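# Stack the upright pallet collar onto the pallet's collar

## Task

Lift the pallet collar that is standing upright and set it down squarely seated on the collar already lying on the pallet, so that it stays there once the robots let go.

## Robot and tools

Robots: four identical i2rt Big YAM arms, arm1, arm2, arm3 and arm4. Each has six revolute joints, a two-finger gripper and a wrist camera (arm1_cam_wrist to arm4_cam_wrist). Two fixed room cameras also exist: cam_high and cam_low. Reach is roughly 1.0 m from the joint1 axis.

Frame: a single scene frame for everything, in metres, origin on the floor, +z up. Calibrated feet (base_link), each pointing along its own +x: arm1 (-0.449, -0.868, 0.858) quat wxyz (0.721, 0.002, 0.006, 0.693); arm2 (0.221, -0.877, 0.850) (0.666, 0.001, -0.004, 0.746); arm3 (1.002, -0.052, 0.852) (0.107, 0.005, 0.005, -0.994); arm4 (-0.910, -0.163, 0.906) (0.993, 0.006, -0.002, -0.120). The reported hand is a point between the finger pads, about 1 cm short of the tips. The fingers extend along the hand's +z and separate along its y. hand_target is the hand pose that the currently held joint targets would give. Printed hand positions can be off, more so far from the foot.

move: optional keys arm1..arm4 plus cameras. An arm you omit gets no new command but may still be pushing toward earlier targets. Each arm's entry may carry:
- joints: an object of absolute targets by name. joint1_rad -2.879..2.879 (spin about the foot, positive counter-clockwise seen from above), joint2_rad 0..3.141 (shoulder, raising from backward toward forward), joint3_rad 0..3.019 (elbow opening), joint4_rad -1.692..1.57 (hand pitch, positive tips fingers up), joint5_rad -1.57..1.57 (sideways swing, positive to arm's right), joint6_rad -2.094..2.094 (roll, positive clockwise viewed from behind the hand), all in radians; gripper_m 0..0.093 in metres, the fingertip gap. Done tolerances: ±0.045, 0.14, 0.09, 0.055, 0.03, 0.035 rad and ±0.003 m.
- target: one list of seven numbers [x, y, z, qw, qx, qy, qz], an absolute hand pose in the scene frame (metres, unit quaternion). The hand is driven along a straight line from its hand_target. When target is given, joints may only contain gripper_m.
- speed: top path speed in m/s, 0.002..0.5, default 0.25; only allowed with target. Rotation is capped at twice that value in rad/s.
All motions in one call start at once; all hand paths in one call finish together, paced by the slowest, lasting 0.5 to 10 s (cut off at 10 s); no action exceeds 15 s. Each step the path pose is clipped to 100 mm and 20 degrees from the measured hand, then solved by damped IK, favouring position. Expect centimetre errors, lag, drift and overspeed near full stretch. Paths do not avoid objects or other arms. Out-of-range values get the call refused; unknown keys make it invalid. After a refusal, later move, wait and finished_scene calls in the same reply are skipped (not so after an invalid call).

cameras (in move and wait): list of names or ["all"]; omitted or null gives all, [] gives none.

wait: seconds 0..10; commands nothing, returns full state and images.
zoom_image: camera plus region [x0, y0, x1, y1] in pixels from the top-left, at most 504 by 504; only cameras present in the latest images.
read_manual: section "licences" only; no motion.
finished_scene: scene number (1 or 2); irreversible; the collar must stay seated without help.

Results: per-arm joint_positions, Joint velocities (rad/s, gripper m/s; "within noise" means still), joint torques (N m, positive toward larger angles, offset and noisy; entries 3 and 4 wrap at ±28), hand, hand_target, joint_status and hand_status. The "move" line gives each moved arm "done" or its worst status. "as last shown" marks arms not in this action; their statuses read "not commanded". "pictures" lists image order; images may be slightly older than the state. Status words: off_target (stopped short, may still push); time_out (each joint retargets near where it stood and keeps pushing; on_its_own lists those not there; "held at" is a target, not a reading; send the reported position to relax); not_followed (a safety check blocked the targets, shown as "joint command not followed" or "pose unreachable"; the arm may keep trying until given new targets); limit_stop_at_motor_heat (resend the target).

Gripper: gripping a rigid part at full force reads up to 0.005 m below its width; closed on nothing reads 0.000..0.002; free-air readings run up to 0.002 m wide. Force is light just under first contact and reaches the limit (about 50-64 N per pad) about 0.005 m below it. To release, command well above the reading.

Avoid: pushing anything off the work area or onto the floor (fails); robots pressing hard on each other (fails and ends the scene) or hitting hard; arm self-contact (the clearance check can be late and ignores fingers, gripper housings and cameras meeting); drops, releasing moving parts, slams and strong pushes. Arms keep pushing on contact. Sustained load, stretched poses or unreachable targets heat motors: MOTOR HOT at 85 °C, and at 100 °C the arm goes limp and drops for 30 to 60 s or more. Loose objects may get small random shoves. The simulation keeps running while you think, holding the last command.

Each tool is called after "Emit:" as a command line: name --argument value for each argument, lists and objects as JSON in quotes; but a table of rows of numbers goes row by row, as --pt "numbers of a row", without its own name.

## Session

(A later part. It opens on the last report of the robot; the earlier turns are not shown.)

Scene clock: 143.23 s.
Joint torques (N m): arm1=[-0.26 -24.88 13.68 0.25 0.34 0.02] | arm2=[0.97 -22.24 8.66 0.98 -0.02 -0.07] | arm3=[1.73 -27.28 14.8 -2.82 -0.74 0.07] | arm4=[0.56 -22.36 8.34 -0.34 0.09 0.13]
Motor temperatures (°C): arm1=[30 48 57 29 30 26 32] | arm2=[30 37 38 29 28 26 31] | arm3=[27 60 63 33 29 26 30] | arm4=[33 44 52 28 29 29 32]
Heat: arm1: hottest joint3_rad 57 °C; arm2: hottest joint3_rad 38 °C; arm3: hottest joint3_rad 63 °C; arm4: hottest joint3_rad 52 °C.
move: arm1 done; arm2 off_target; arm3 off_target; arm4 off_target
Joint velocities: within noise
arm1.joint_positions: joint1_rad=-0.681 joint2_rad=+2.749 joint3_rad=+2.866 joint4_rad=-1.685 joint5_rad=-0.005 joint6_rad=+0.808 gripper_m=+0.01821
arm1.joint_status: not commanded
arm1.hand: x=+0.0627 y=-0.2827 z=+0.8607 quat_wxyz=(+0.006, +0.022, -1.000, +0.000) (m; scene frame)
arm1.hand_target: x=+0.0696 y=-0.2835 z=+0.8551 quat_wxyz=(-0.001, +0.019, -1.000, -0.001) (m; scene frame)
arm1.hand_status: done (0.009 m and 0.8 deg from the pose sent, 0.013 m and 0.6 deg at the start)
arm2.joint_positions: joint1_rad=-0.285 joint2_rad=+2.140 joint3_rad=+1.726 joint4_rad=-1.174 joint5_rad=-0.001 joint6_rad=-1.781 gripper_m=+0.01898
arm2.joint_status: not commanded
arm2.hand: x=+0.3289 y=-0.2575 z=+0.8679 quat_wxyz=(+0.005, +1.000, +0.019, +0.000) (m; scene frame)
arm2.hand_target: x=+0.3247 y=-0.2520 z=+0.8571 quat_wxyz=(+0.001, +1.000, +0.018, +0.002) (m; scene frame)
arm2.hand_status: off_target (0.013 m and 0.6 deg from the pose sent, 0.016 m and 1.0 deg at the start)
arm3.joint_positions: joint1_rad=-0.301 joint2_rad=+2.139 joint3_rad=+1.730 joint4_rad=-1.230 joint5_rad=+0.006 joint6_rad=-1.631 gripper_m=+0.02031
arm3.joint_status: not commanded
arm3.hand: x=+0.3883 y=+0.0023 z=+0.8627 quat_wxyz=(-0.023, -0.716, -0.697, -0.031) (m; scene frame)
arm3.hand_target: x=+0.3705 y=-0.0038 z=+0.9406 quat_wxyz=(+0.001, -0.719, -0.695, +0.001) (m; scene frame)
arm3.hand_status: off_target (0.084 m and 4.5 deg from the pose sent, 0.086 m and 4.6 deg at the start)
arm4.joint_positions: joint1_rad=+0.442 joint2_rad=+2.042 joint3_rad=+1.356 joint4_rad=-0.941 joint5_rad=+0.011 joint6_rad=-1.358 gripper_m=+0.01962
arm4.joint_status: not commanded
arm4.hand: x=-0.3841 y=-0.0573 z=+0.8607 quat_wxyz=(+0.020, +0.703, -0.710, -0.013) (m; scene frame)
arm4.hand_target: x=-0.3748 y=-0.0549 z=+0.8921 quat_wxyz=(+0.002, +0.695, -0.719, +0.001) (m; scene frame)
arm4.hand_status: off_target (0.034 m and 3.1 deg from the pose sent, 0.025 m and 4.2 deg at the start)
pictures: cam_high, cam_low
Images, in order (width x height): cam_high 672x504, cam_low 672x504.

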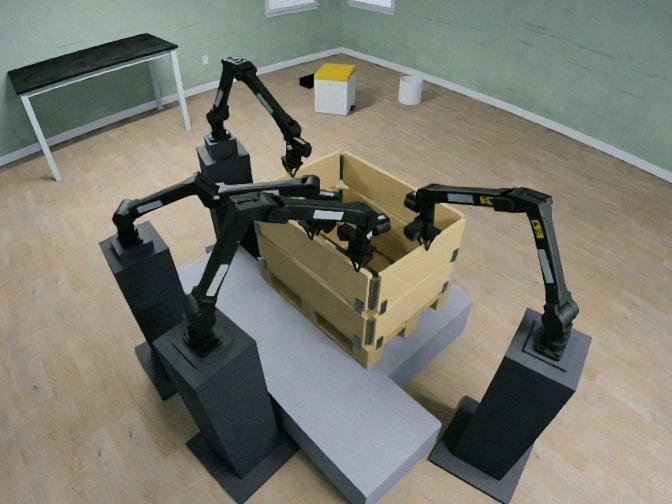

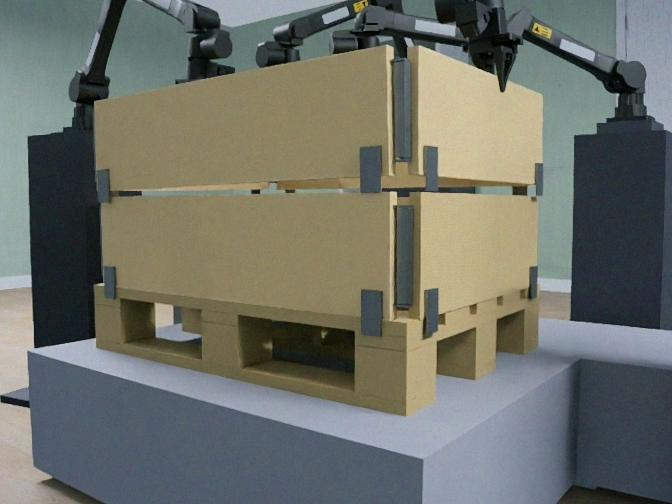

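Emit:
move --arm1 '{"target":[0.052,-0.283,0.872,0,-0.0175,0.9998,0],"speed":0.04}' --arm2 '{"target":[0.304,-0.2515,0.872,0,0.9998,0.0175,0],"speed":0.04}' --arm3 '{"target":[0.350,-0.004,0.957,0,0.7193,0.6947,0],"speed":0.04}' --arm4 '{"target":[-0.395,-0.054,0.940,0,-0.6947,0.7193,0],"speed":0.04}' --cameras '["cam_low","cam_high"]'

Emit:
zoom_image --camera "cam_low" --region '[80, 80, 280, 230]'

Emit:
zoom_image --camera "cam_low" --region '[350, 80, 550, 230]'

Scene clock: 154.07 s.
Joint torques (N m): arm1=[0.03 -28.16 9.74 0.62 0.5 0.11] | arm2=[0.97 -24.12 8.83 0.02 -0.22 0.04] | arm3=[1.9 -28.57 16.05 -2.71 -0.81 -0.06] | arm4=[1.26 -28.1 7.41 -2.5 -0.07 0.06]
Motor temperatures (°C): arm1=[30 51 55 29 30 26 32] | arm2=[30 37 38 29 28 26 31] | arm3=[27 60 64 33 29 26 30] | arm4=[32 46 51 28 29 29 32]
Heat: arm1: hottest joint3_rad 55 °C; arm2: hottest joint3_rad 38 °C; arm3: hottest joint3_rad 64 °C; arm4: hottest joint3_rad 51 °C.
move: arm1 off_target; arm2 done; arm3 off_target; arm4 off_target
Joint velocities: within noise
arm1.joint_positions: joint1_rad=-0.666 joint2_rad=+2.662 joint3_rad=+2.694 joint4_rad=-1.614 joint5_rad=-0.009 joint6_rad=+0.816 gripper_m=+0.01821
arm1.joint_status: not commanded
arm1.hand: x=+0.0475 y=-0.2824 z=+0.8608 quat_wxyz=(+0.012, +0.025, -1.000, +0.003) (m; scene frame)
arm1.hand_target: x=+0.0520 y=-0.2830 z=+0.8719 quat_wxyz=(+0.000, +0.019, -1.000, +0.000) (m; scene frame)
arm1.hand_status: off_target (0.012 m and 1.7 deg from the pose sent, 0.016 m and 0.8 deg at the start)
arm2.joint_positions: joint1_rad=-0.254 joint2_rad=+2.139 joint3_rad=+1.726 joint4_rad=-1.174 joint5_rad=-0.003 joint6_rad=-1.761 gripper_m=+0.01898
arm2.joint_status: not commanded
arm2.hand: x=+0.3095 y=-0.2543 z=+0.8683 quat_wxyz=(+0.004, +1.000, +0.025, -0.001) (m; scene frame)
arm2.hand_target: x=+0.3039 y=-0.2515 z=+0.8721 quat_wxyz=(+0.000, +1.000, +0.018, -0.001) (m; scene frame)
arm2.hand_status: done (0.007 m and 1.0 deg from the pose sent, 0.026 m and 0.6 deg at the start)
arm3.joint_positions: joint1_rad=-0.302 joint2_rad=+2.178 joint3_rad=+1.801 joint4_rad=-1.290 joint5_rad=+0.006 joint6_rad=-1.616 gripper_m=+0.02049
arm3.joint_status: not commanded
arm3.hand: x=+0.3795 y=+0.0036 z=+0.8645 quat_wxyz=(-0.033, -0.721, -0.691, -0.041) (m; scene frame)
arm3.hand_target: x=+0.3565 y=-0.0043 z=+0.9544 quat_wxyz=(+0.001, -0.719, -0.695, +0.002) (m; scene frame)
arm3.hand_status: off_target (0.097 m and 6.0 deg from the pose sent, 0.102 m and 4.5 deg at the start)
arm4.joint_positions: joint1_rad=+0.442 joint2_rad=+2.022 joint3_rad=+1.328 joint4_rad=-0.939 joint5_rad=+0.006 joint6_rad=-1.342 gripper_m=+0.01960
arm4.joint_status: not commanded
arm4.hand: x=-0.3940 y=-0.0586 z=+0.8626 quat_wxyz=(+0.022, +0.697, -0.716, -0.017) (m; scene frame)
arm4.hand_target: x=-0.3947 y=-0.0536 z=+0.9324 quat_wxyz=(-0.002, +0.695, -0.719, -0.001) (m; scene frame)
arm4.hand_status: off_target (0.078 m and 3.2 deg from the pose sent, 0.080 m and 3.1 deg at the start)
pictures: cam_high, cam_low
Images, in order (width x height): cam_high 672x504, cam_low 672x504.

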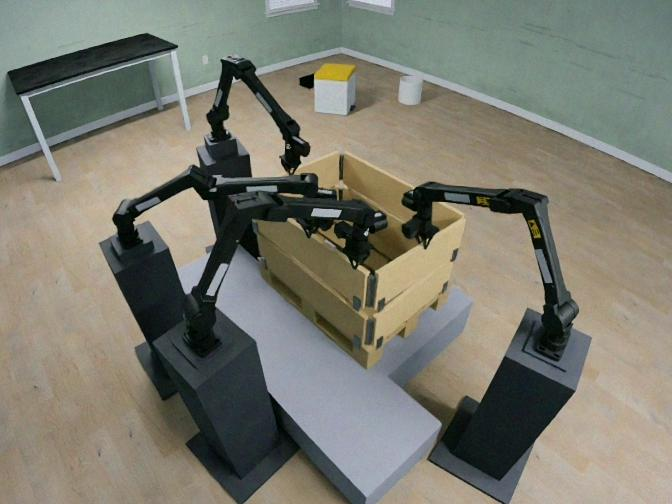

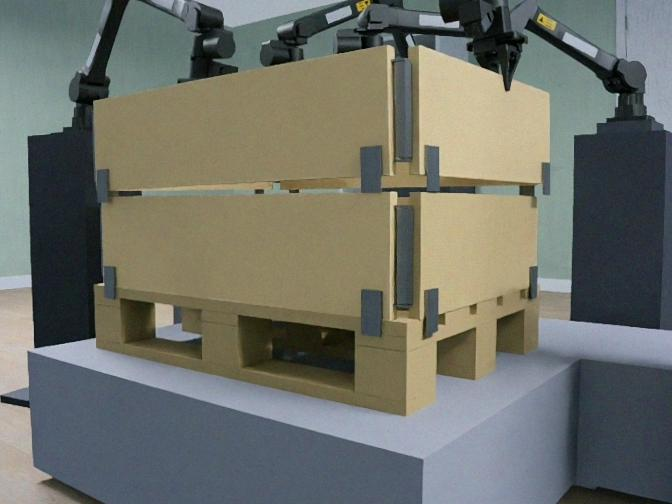

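Scaled by 2.520 from the camera's 672x504 image, which has a finer 960x720 frame.

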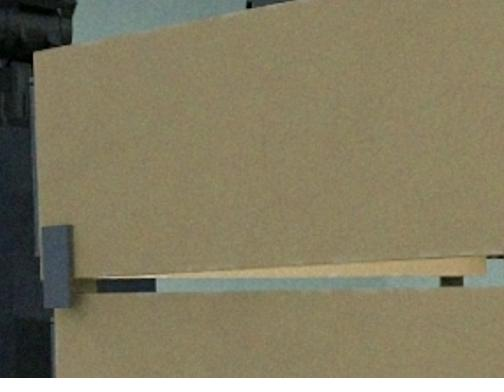

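Scaled by 2.520 from the camera's 672x504 image, which has a finer 960x720 frame.

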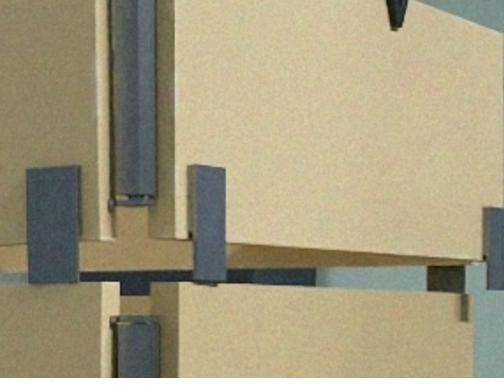

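Emit:
move --arm1 '{"target":[0.066,-0.281,0.890,0,-0.0175,0.9998,0],"speed":0.05}' --arm2 '{"target":[0.318,-0.2515,0.890,0,0.9998,0.0175,0],"speed":0.05}' --arm3 '{"joints":{"joint2_rad":1.97,"joint6_rad":-1.69}}' --arm4 '{"joints":{"joint2_rad":1.84,"joint6_rad":-1.385}}'

Emit:
zoom_image --camera "cam_low" --region '[80, 80, 280, 230]'

Emit:
zoom_image --camera "cam_low" --region '[350, 80, 550, 230]'

Emit:
zoom_image --camera "cam_high" --region '[230, 130, 480, 370]'

Scene clock: 165.27 s.
Joint torques (N m): arm1=[-0.91 -25.41 17.72 -0.32 0.4 0.03] | arm2=[-0.26 -23.94 11.14 -0.49 -0.14 -0.17] | arm3=[1.9 -37.83 15.82 -2.69 -0.53 -0.59] | arm4=[1.26 -29.86 8.57 -2.48 -0.06 -0.29]
Motor temperatures (°C): arm1=[30 49 54 29 30 26 32] | arm2=[30 36 38 29 28 26 31] | arm3=[27 58 65 33 29 26 31] | arm4=[32 49 50 28 29 29 32]
Heat: arm1: hottest joint3_rad 54 °C; arm2: hottest joint3_rad 38 °C; arm3: hottest joint3_rad 65 °C; arm4: hottest joint3_rad 50 °C.
move: arm1 off_target; arm2 off_target; arm3 time_out; arm4 time_out
Joint velocities: within noise
arm1.joint_positions: joint1_rad=-0.666 joint2_rad=+2.694 joint3_rad=+2.787 joint4_rad=-1.686 joint5_rad=-0.005 joint6_rad=+0.816 gripper_m=+0.01821
arm1.joint_status: not commanded
arm1.hand: x=+0.0476 y=-0.2836 z=+0.8717 quat_wxyz=(+0.015, +0.025, -1.000, +0.009) (m; scene frame)
arm1.hand_target: x=+0.0648 y=-0.2829 z=+0.8903 quat_wxyz=(-0.007, +0.017, -1.000, -0.007) (m; scene frame)
arm1.hand_status: off_target (0.026 m and 2.2 deg from the pose sent, 0.035 m and 1.7 deg at the start; a joint's target at an end of its range on 41 of 57 steps)
arm2.joint_positions: joint1_rad=-0.259 joint2_rad=+2.124 joint3_rad=+1.726 joint4_rad=-1.195 joint5_rad=-0.003 joint6_rad=-1.761 gripper_m=+0.01898
arm2.joint_status: not commanded
arm2.hand: x=+0.3123 y=-0.2585 z=+0.8771 quat_wxyz=(+0.008, +1.000, +0.022, -0.001) (m; scene frame)
arm2.hand_target: x=+0.3183 y=-0.2504 z=+0.8901 quat_wxyz=(-0.003, +1.000, +0.017, +0.001) (m; scene frame)
arm2.hand_status: off_target (0.016 m and 1.0 deg from the pose sent, 0.023 m and 1.0 deg at the start)
arm3.joint_positions: joint1_rad=-0.302 joint2_rad=+2.164 joint3_rad=+1.805 joint4_rad=-1.290 joint5_rad=-0.002 joint6_rad=-1.637 gripper_m=+0.02049
arm3.joint_status: joint2_rad time_out (moved -0.013 of -0.208); joint6_rad time_out (moved -0.021 of -0.074)
arm3.on_its_own: joint2_rad reads +2.164 and still pushes toward +1.970 since a time_out; joint3_rad reads +1.805 and still pushes toward +1.901 since a time_out; joint4_rad reads -1.290 and still pushes toward -1.370 since a time_out; joint6_rad reads -1.637 and still pushes toward -1.690 since a time_out
arm3.hand: x=+0.3763 y=+0.0024 z=+0.8739 quat_wxyz=(-0.030, -0.714, -0.699, -0.032) (m; scene frame)
arm3.hand_target: x=+0.3576 y=-0.0052 z=+1.0298 quat_wxyz=(+0.048, -0.691, -0.720, +0.040) (m; scene frame)
arm3.hand_status: not commanded
arm4.joint_positions: joint1_rad=+0.442 joint2_rad=+2.000 joint3_rad=+1.315 joint4_rad=-0.939 joint5_rad=+0.016 joint6_rad=-1.357 gripper_m=+0.01953
arm4.joint_status: joint2_rad time_out (moved -0.022 of -0.182); the others done
arm4.on_its_own: joint2_rad reads +2.000 and still pushes toward +1.840 since a time_out; joint4_rad reads -0.939 and still pushes toward -1.020 since a time_out
arm4.hand: x=-0.3961 y=-0.0607 z=+0.8700 quat_wxyz=(+0.020, +0.703, -0.711, -0.010) (m; scene frame)
arm4.hand_target: x=-0.3901 y=-0.0545 z=+0.9565 quat_wxyz=(-0.020, +0.713, -0.701, +0.016) (m; scene frame)
arm4.hand_status: not commanded
pictures: arm1_cam_wrist, arm2_cam_wrist, arm3_cam_wrist, arm4_cam_wrist, cam_high, cam_low
Images, in order (width x height): arm1_cam_wrist 672x504, arm2_cam_wrist 672x504, arm3_cam_wrist 672x504, arm4_cam_wrist 672x504, cam_high 672x504, cam_low 672x504.

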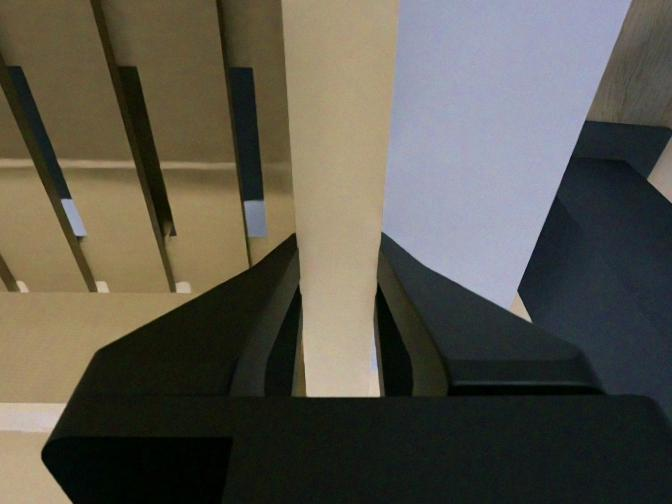

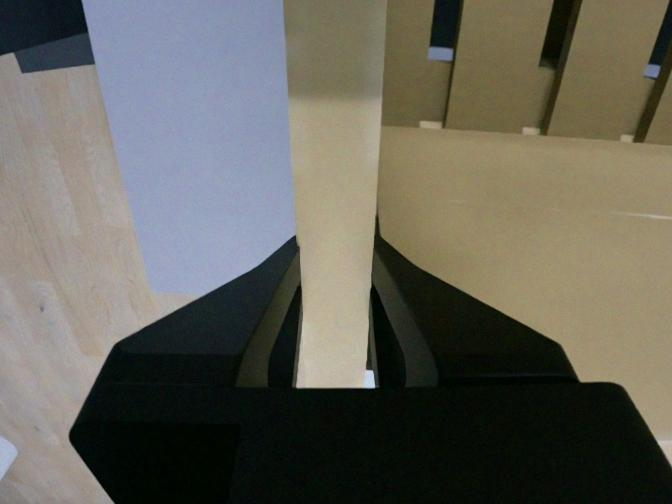

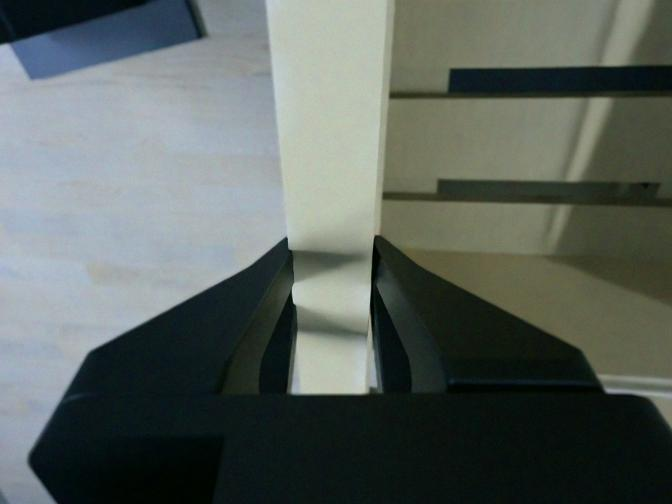

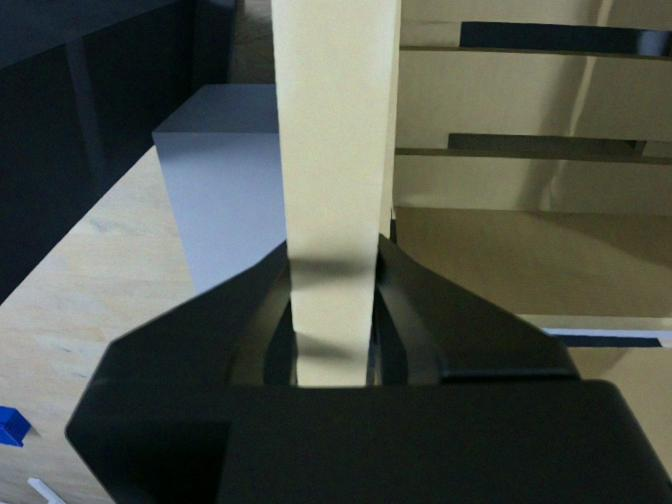

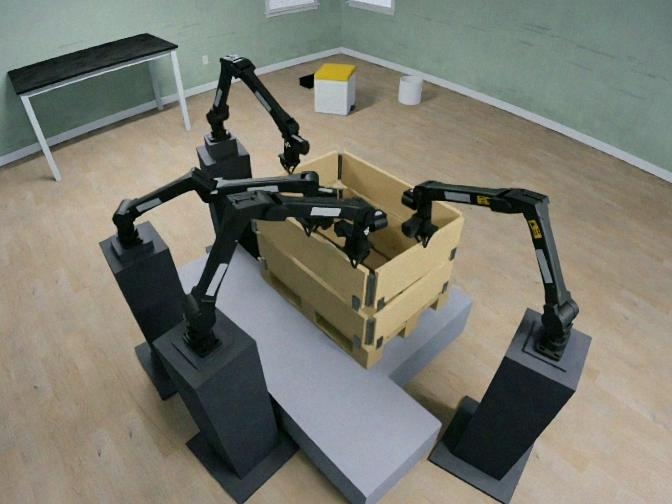

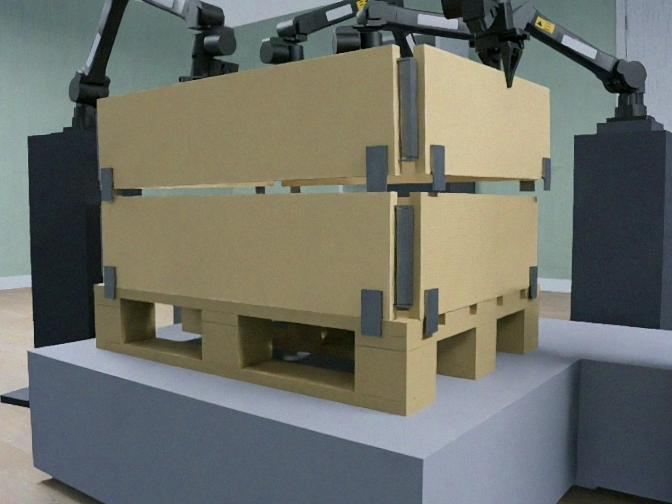

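Scaled by 2.520 from the camera's 672x504 image, which has a finer 960x720 frame.

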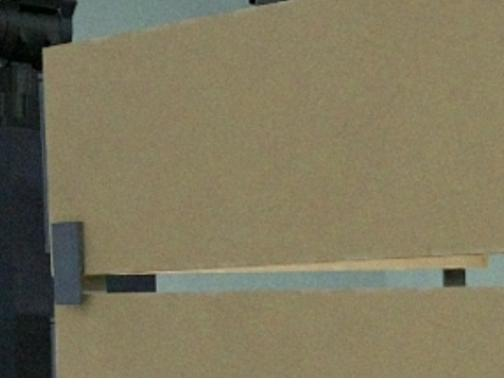

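Scaled by 2.520 from the camera's 672x504 image, which has a finer 960x720 frame.

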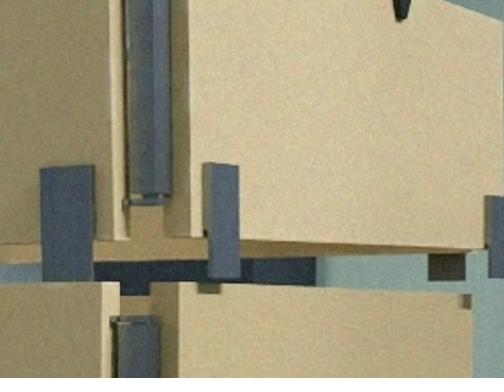

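Scaled by 2.016 from the camera's 672x504 image, which has a finer 960x720 frame.

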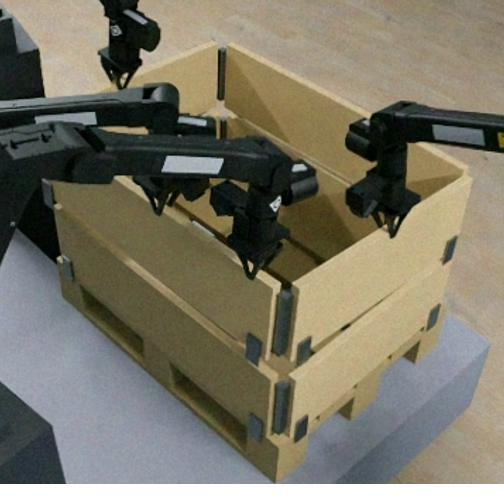

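Emit:
move --arm1 '{"target":[0.092,-0.279,0.893,0,-0.0175,0.9998,0],"speed":0.05}' --arm2 '{"target":[0.343,-0.2515,0.889,0,0.9998,0.0175,0],"speed":0.05}' --arm3 '{"joints":{"joint2_rad":1.96,"joint3_rad":1.87,"joint6_rad":-1.715}}' --arm4 '{"joints":{"joint2_rad":1.84,"joint3_rad":1.41,"joint6_rad":-1.405}}' --cameras '["cam_low","cam_high"]'

Emit:
zoom_image --camera "cam_low" --region '[80, 80, 280, 230]'

Emit:
zoom_image --camera "cam_low" --region '[350, 80, 550, 230]'

Emit:
zoom_image --camera "cam_high" --region '[230, 130, 480, 370]'

Scene clock: 181.40 s.
Joint torques (N m): arm1=[-1.79 -25.23 18.51 1.13 0.24 -0.09] | arm2=[-0.79 -23 12.07 -0.69 -0.14 -0.28] | arm3=[1.96 -38.01 13.67 -2.51 -0.51 -0.6] | arm4=[1.32 -29.92 14.48 -2.45 -0.07 -0.34]
Motor temperatures (°C): arm1=[30 49 54 29 30 26 32] | arm2=[30 37 39 29 28 26 31] | arm3=[27 57 62 33 29 26 31] | arm4=[32 49 49 28 29 29 32]
Heat: arm1: hottest joint3_rad 54 °C; arm2: hottest joint3_rad 39 °C; arm3: hottest joint3_rad 62 °C; arm4: hottest joint2_rad 49 °C.
move: arm1 off_target; arm2 off_target; arm3 time_out; arm4 time_out
Joint velocities: within noise
arm1.joint_positions: joint1_rad=-0.679 joint2_rad=+2.720 joint3_rad=+2.845 joint4_rad=-1.689 joint5_rad=-0.003 joint6_rad=+0.807 gripper_m=+0.01821
arm1.joint_status: not commanded
arm1.hand: x=+0.0606 y=-0.2838 z=+0.8740 quat_wxyz=(+0.005, +0.023, -1.000, -0.001) (m; scene frame)
arm1.hand_target: x=+0.0889 y=-0.2822 z=+0.8936 quat_wxyz=(-0.029, +0.016, -0.999, -0.031) (m; scene frame)
arm1.hand_status: off_target (0.037 m and 0.8 deg from the pose sent, 0.049 m and 2.2 deg at the start; a joint's target at an end of its range on 60 of 62 steps)
arm2.joint_positions: joint1_rad=-0.291 joint2_rad=+2.124 joint3_rad=+1.732 joint4_rad=-1.195 joint5_rad=-0.012 joint6_rad=-1.787 gripper_m=+0.01898
arm2.joint_status: not commanded
arm2.hand: x=+0.3307 y=-0.2589 z=+0.8795 quat_wxyz=(+0.003, +1.000, +0.019, -0.005) (m; scene frame)
arm2.hand_target: x=+0.3415 y=-0.2504 z=+0.8890 quat_wxyz=(-0.004, +1.000, +0.017, -0.004) (m; scene frame)
arm2.hand_status: off_target (0.017 m and 0.8 deg from the pose sent, 0.034 m and 1.0 deg at the start)
arm3.joint_positions: joint1_rad=-0.302 joint2_rad=+2.159 joint3_rad=+1.800 joint4_rad=-1.296 joint5_rad=-0.004 joint6_rad=-1.663 gripper_m=+0.02049
arm3.joint_status: joint2_rad time_out (moved -0.006 of -0.204); joint6_rad time_out (moved -0.026 of -0.078); the others done
arm3.on_its_own: joint2_rad reads +2.159 and still pushes toward +1.960 since a time_out; joint4_rad reads -1.296 and still pushes toward -1.370 since a time_out; joint6_rad reads -1.663 and still pushes toward -1.715 since a time_out
arm3.hand: x=+0.3792 y=+0.0019 z=+0.8755 quat_wxyz=(-0.033, -0.705, -0.708, -0.033) (m; scene frame)
arm3.hand_target: x=+0.3668 y=-0.0061 z=+1.0230 quat_wxyz=(+0.039, -0.682, -0.730, +0.033) (m; scene frame)
arm3.hand_status: not commanded
arm4.joint_positions: joint1_rad=+0.442 joint2_rad=+2.000 joint3_rad=+1.328 joint4_rad=-0.939 joint5_rad=+0.017 joint6_rad=-1.381 gripper_m=+0.01945
arm4.joint_status: joint2_rad time_out (moved +0.000 of -0.160); the others done
arm4.on_its_own: joint2_rad reads +2.000 and still pushes toward +1.840 since a time_out; joint4_rad reads -0.939 and still pushes toward -1.020 since a time_out
arm4.hand: x=-0.3899 y=-0.0597 z=+0.8738 quat_wxyz=(+0.015, +0.712, -0.702, -0.006) (m; scene frame)
arm4.hand_target: x=-0.3577 y=-0.0480 z=+0.9854 quat_wxyz=(-0.052, +0.721, -0.689, +0.039) (m; scene frame)
arm4.hand_status: not commanded
pictures: cam_high, cam_low
Images, in order (width x height): cam_high 672x504, cam_low 672x504.

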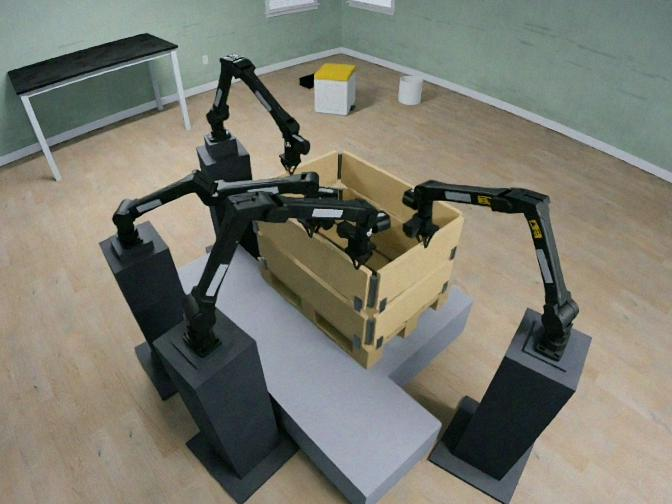

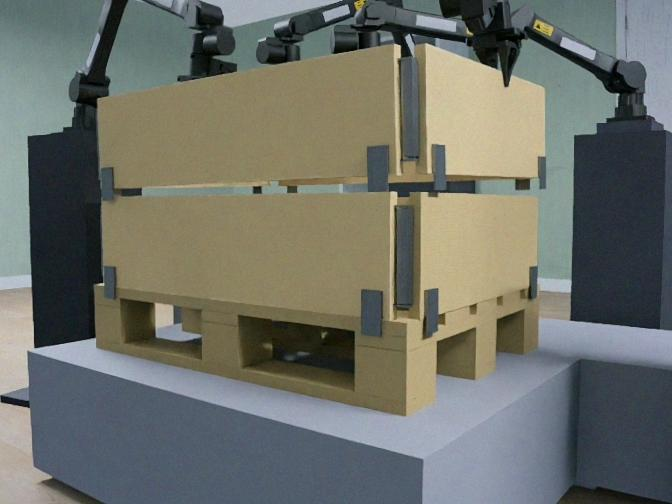

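Scaled by 2.520 from the camera's 672x504 image, which has a finer 960x720 frame.

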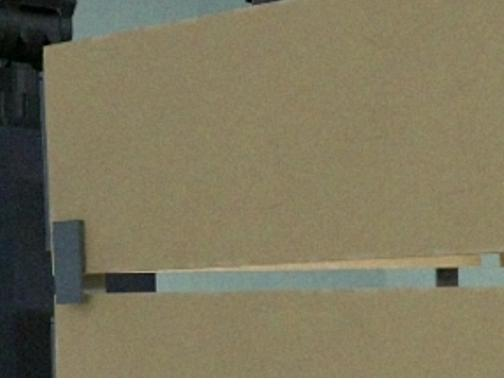

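Scaled by 2.520 from the camera's 672x504 image, which has a finer 960x720 frame.

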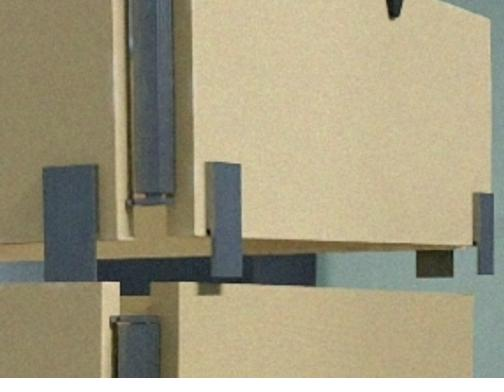

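Scaled by 2.016 from the camera's 672x504 image, which has a finer 960x720 frame.

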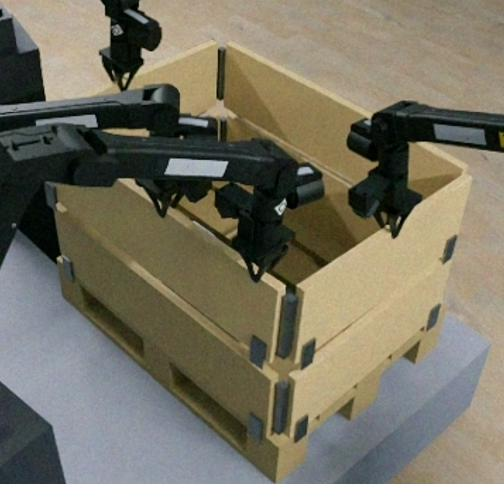

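Emit:
move --arm1 '{"target":[0.084,-0.282,0.876,0,-0.0175,0.9998,0],"speed":0.04}' --arm2 '{"target":[0.340,-0.2515,0.872,0,0.9998,0.0175,0],"speed":0.04}' --arm3 '{"target":[0.366,-0.002,0.948,0,0.7009,0.7133,0],"speed":0.04}' --arm4 '{"target":[-0.374,-0.056,0.915,0,-0.7071,0.7071,0],"speed":0.04}' --cameras '["cam_low","cam_high"]'

Emit:
zoom_image --camera "cam_low" --region '[80, 80, 280, 230]'

Emit:
zoom_image --camera "cam_low" --region '[350, 80, 550, 230]'

Emit:
zoom_image --camera "cam_high" --region '[230, 130, 480, 370]'

Scene clock: 193.60 s.
Joint torques (N m): arm1=[-0.85 -25.11 17.32 0.31 0.23 -0.06] | arm2=[0.03 -22.95 10.39 0.24 0.06 -0.22] | arm3=[1.44 -28.04 14.61 -3.06 -0.37 -0.12] | arm4=[0.73 -22.95 11.38 -2.29 -0.39 -0.02]
Motor temperatures (°C): arm1=[30 52 57 29 30 26 32] | arm2=[30 38 39 29 28 26 31] | arm3=[27 61 61 33 29 26 31] | arm4=[32 49 53 28 29 29 32]
Heat: arm1: hottest joint3_rad 57 °C; arm2: hottest joint3_rad 39 °C; arm3: hottest joint2_rad 61 °C; arm4: hottest joint3_rad 53 °C.
move: arm1 off_target; arm2 done; arm3 off_target; arm4 off_target
Joint velocities: within noise
arm1.joint_positions: joint1_rad=-0.686 joint2_rad=+2.739 joint3_rad=+2.858 joint4_rad=-1.685 joint5_rad=-0.002 joint6_rad=+0.804 gripper_m=+0.01821
arm1.joint_status: not commanded
arm1.hand: x=+0.0655 y=-0.2861 z=+0.8643 quat_wxyz=(+0.005, +0.022, -1.000, +0.000) (m; scene frame)
arm1.hand_target: x=+0.0822 y=-0.2841 z=+0.8762 quat_wxyz=(-0.017, +0.019, -1.000, -0.018) (m; scene frame)
arm1.hand_status: off_target (0.022 m and 0.7 deg from the pose sent, 0.024 m and 0.8 deg at the start; a joint's target at an end of its range on 50 of 71 steps)
arm2.joint_positions: joint1_rad=-0.297 joint2_rad=+2.139 joint3_rad=+1.732 joint4_rad=-1.192 joint5_rad=-0.004 joint6_rad=-1.790 gripper_m=+0.01898
arm2.joint_status: not commanded
arm2.hand: x=+0.3359 y=-0.2607 z=+0.8705 quat_wxyz=(+0.010, +1.000, +0.018, -0.003) (m; scene frame)
arm2.hand_target: x=+0.3404 y=-0.2522 z=+0.8721 quat_wxyz=(+0.001, +1.000, +0.018, +0.001) (m; scene frame)
arm2.hand_status: done (0.010 m and 1.2 deg from the pose sent, 0.014 m and 0.8 deg at the start)
arm3.joint_positions: joint1_rad=-0.302 joint2_rad=+2.145 joint3_rad=+1.739 joint4_rad=-1.232 joint5_rad=-0.005 joint6_rad=-1.667 gripper_m=+0.02040
arm3.joint_status: not commanded
arm3.hand: x=+0.3857 y=+0.0012 z=+0.8621 quat_wxyz=(-0.027, -0.704, -0.709, -0.026) (m; scene frame)
arm3.hand_target: x=+0.3699 y=-0.0022 z=+0.9449 quat_wxyz=(+0.002, -0.701, -0.713, +0.002) (m; scene frame)
arm3.hand_status: off_target (0.088 m and 4.3 deg from the pose sent, 0.074 m and 5.3 deg at the start; pose on its path clipped on 48 of 71 steps)
arm4.joint_positions: joint1_rad=+0.439 joint2_rad=+2.018 joint3_rad=+1.332 joint4_rad=-0.926 joint5_rad=+0.019 joint6_rad=-1.388 gripper_m=+0.01905
arm4.joint_status: not commanded
arm4.hand: x=-0.3874 y=-0.0610 z=+0.8656 quat_wxyz=(+0.016, +0.713, -0.701, -0.006) (m; scene frame)
arm4.hand_target: x=-0.3752 y=-0.0562 z=+0.9132 quat_wxyz=(-0.001, +0.710, -0.704, +0.000) (m; scene frame)
arm4.hand_status: off_target (0.051 m and 2.1 deg from the pose sent, 0.044 m and 2.0 deg at the start; pose on its path clipped on 12 of 71 steps)
pictures: cam_high, cam_low
Images, in order (width x height): cam_high 672x504, cam_low 672x504.

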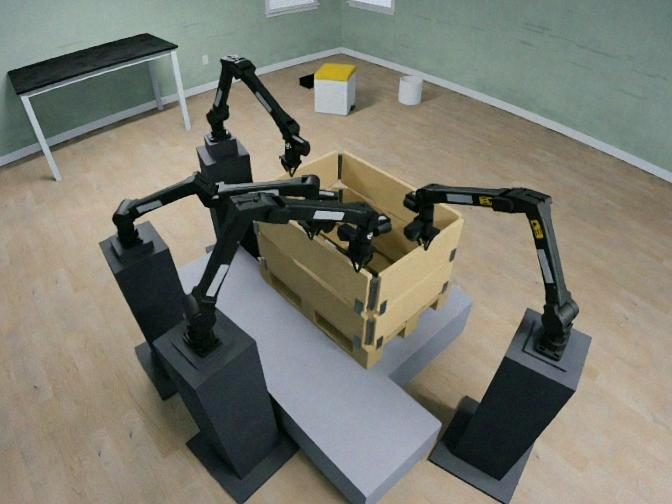

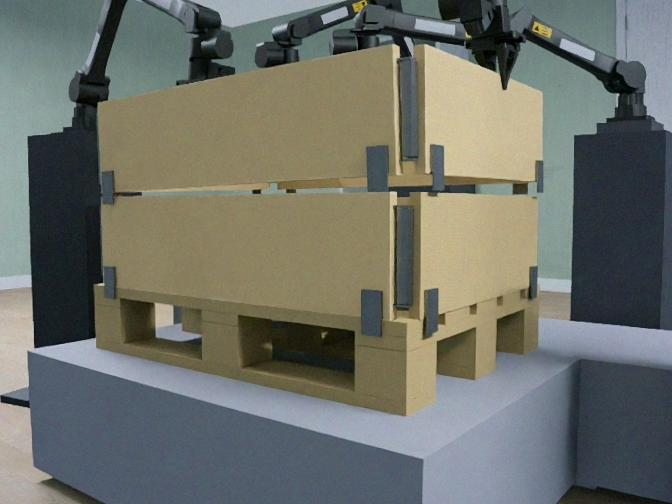

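Scaled by 2.520 from the camera's 672x504 image, which has a finer 960x720 frame.

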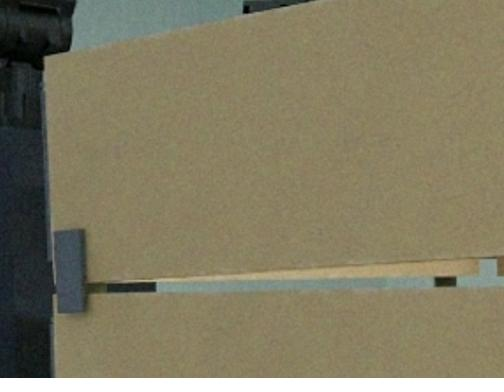

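Scaled by 2.520 from the camera's 672x504 image, which has a finer 960x720 frame.

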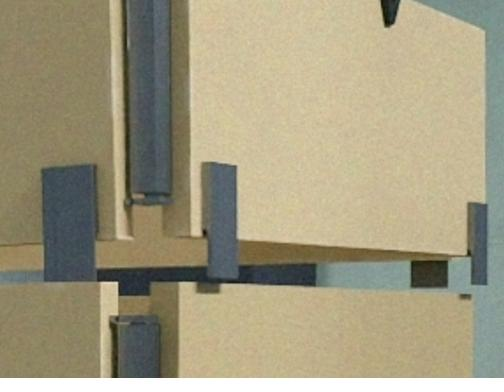

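Scaled by 2.016 from the camera's 672x504 image, which has a finer 960x720 frame.

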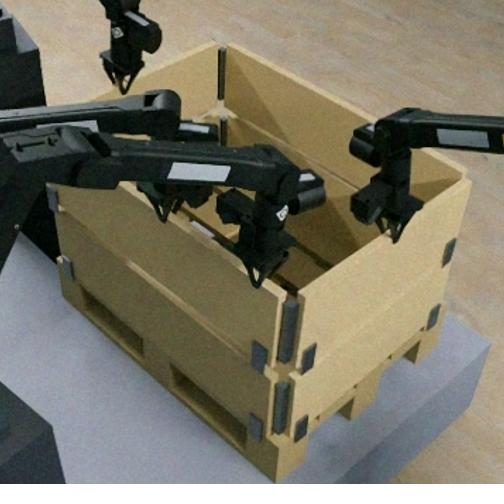

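Emit:
move --arm1 '{"target":[0.084,-0.266,0.888,0,-0.0175,0.9998,0],"speed":0.04}' --arm2 '{"target":[0.338,-0.2475,0.880,0,0.9998,0.0175,0],"speed":0.04}' --arm3 '{"target":[0.366,0.003,0.955,0,0.7009,0.7133,0],"speed":0.04}' --arm4 '{"joints":{"joint1_rad":0.475,"joint2_rad":1.83,"joint6_rad":-1.35}}' --cameras '["cam_low","cam_high"]'

Emit:
zoom_image --camera "cam_low" --region '[80, 80, 280, 230]'

Emit:
zoom_image --camera "cam_low" --region '[350, 80, 550, 230]'

Scene clock: 201.83 s.
Joint torques (N m): arm1=[0.21 -26.34 16.69 1.89 0.31 0.11] | arm2=[0.38 -23 12.29 -0.54 -0.08 -0.17] | arm3=[0.91 -28.92 14.97 -3.36 -0.34 -0.19] | arm4=[2.96 -31.21 11.47 -2.26 -0.39 0.12]
Motor temperatures (°C): arm1=[30 54 58 29 30 26 32] | arm2=[30 37 39 29 28 26 31] | arm3=[27 60 62 33 29 26 31] | arm4=[32 50 51 28 29 29 32]
Heat: arm1: hottest joint3_rad 58 °C; arm2: hottest joint3_rad 39 °C; arm3: hottest joint3_rad 62 °C; arm4: hottest joint3_rad 51 °C.
move: arm1 off_target; arm2 off_target; arm3 off_target; arm4 time_out
Joint velocities: within noise
arm1.joint_positions: joint1_rad=-0.685 joint2_rad=+2.739 joint3_rad=+2.864 joint4_rad=-1.685 joint5_rad=-0.003 joint6_rad=+0.804 gripper_m=+0.01821
arm1.joint_status: not commanded
arm1.hand: x=+0.0661 y=-0.2847 z=+0.8669 quat_wxyz=(+0.003, +0.022, -1.000, -0.003) (m; scene frame)
arm1.hand_target: x=+0.0814 y=-0.2692 z=+0.8890 quat_wxyz=(-0.034, +0.017, -0.999, -0.037) (m; scene frame)
arm1.hand_status: off_target (0.033 m and 0.7 deg from the pose sent, 0.036 m and 0.7 deg at the start; a joint's target at an end of its range on 55 of 57 steps)
arm2.joint_positions: joint1_rad=-0.297 joint2_rad=+2.139 joint3_rad=+1.732 joint4_rad=-1.191 joint5_rad=-0.007 joint6_rad=-1.790 gripper_m=+0.01898
arm2.joint_status: not commanded
arm2.hand: x=+0.3354 y=-0.2600 z=+0.8706 quat_wxyz=(+0.009, +1.000, +0.018, -0.004) (m; scene frame)
arm2.hand_target: x=+0.3374 y=-0.2475 z=+0.8802 quat_wxyz=(-0.001, +1.000, +0.018, -0.001) (m; scene frame)
arm2.hand_status: off_target (0.016 m and 1.1 deg from the pose sent, 0.016 m and 1.2 deg at the start)
arm3.joint_positions: joint1_rad=-0.302 joint2_rad=+2.150 joint3_rad=+1.743 joint4_rad=-1.236 joint5_rad=-0.005 joint6_rad=-1.667 gripper_m=+0.02040
arm3.joint_status: not commanded
arm3.hand: x=+0.3858 y=+0.0012 z=+0.8607 quat_wxyz=(-0.029, -0.704, -0.709, -0.028) (m; scene frame)
arm3.hand_target: x=+0.3706 y=+0.0026 z=+0.9508 quat_wxyz=(+0.002, -0.701, -0.713, +0.001) (m; scene frame)
arm3.hand_status: off_target (0.096 m and 4.7 deg from the pose sent, 0.095 m and 4.3 deg at the start)
arm4.joint_positions: joint1_rad=+0.444 joint2_rad=+2.005 joint3_rad=+1.332 joint4_rad=-0.926 joint5_rad=+0.019 joint6_rad=-1.375 gripper_m=+0.01905
arm4.joint_status: joint2_rad time_out (moved -0.014 of -0.188); the others done
arm4.on_its_own: joint2_rad reads +2.005 and still pushes toward +1.830 since a time_out; joint4_rad reads -0.926 and still pushes toward -1.001 since a time_out
arm4.hand: x=-0.3857 y=-0.0577 z=+0.8727 quat_wxyz=(+0.010, +0.710, -0.704, -0.002) (m; scene frame)
arm4.hand_target: x=-0.3680 y=-0.0361 z=+0.9798 quat_wxyz=(-0.054, +0.711, -0.701, +0.033) (m; scene frame)
arm4.hand_status: not commanded
pictures: cam_high, cam_low
Images, in order (width x height): cam_high 672x504, cam_low 672x504.

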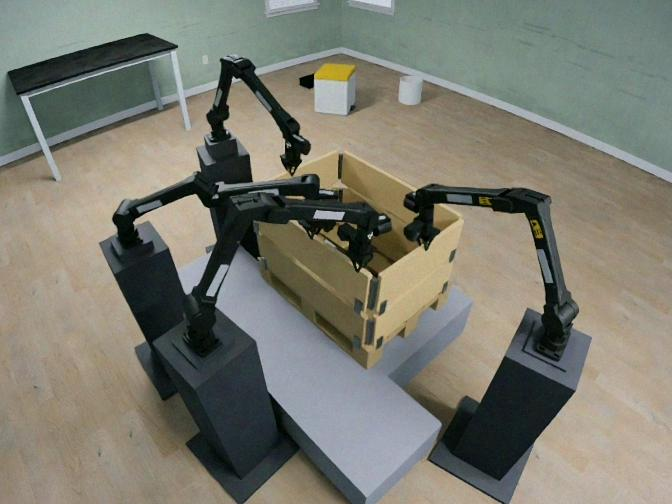

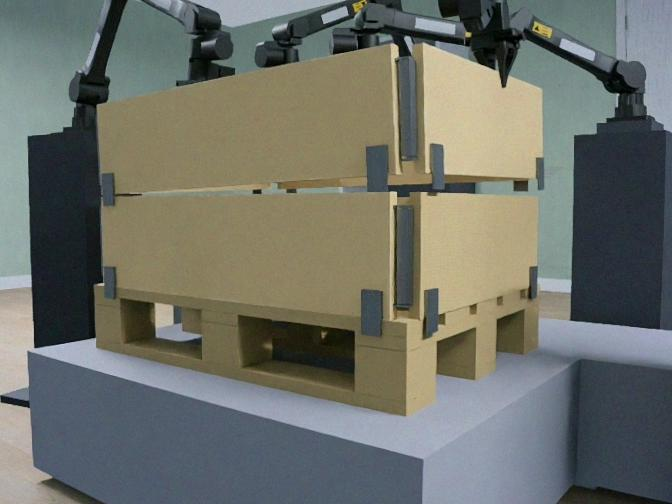

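Scaled by 2.520 from the camera's 672x504 image, which has a finer 960x720 frame.

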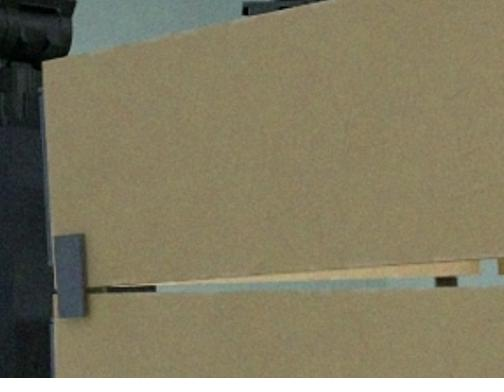

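Scaled by 2.520 from the camera's 672x504 image, which has a finer 960x720 frame.

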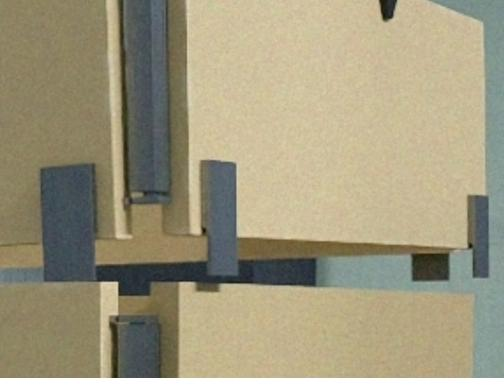

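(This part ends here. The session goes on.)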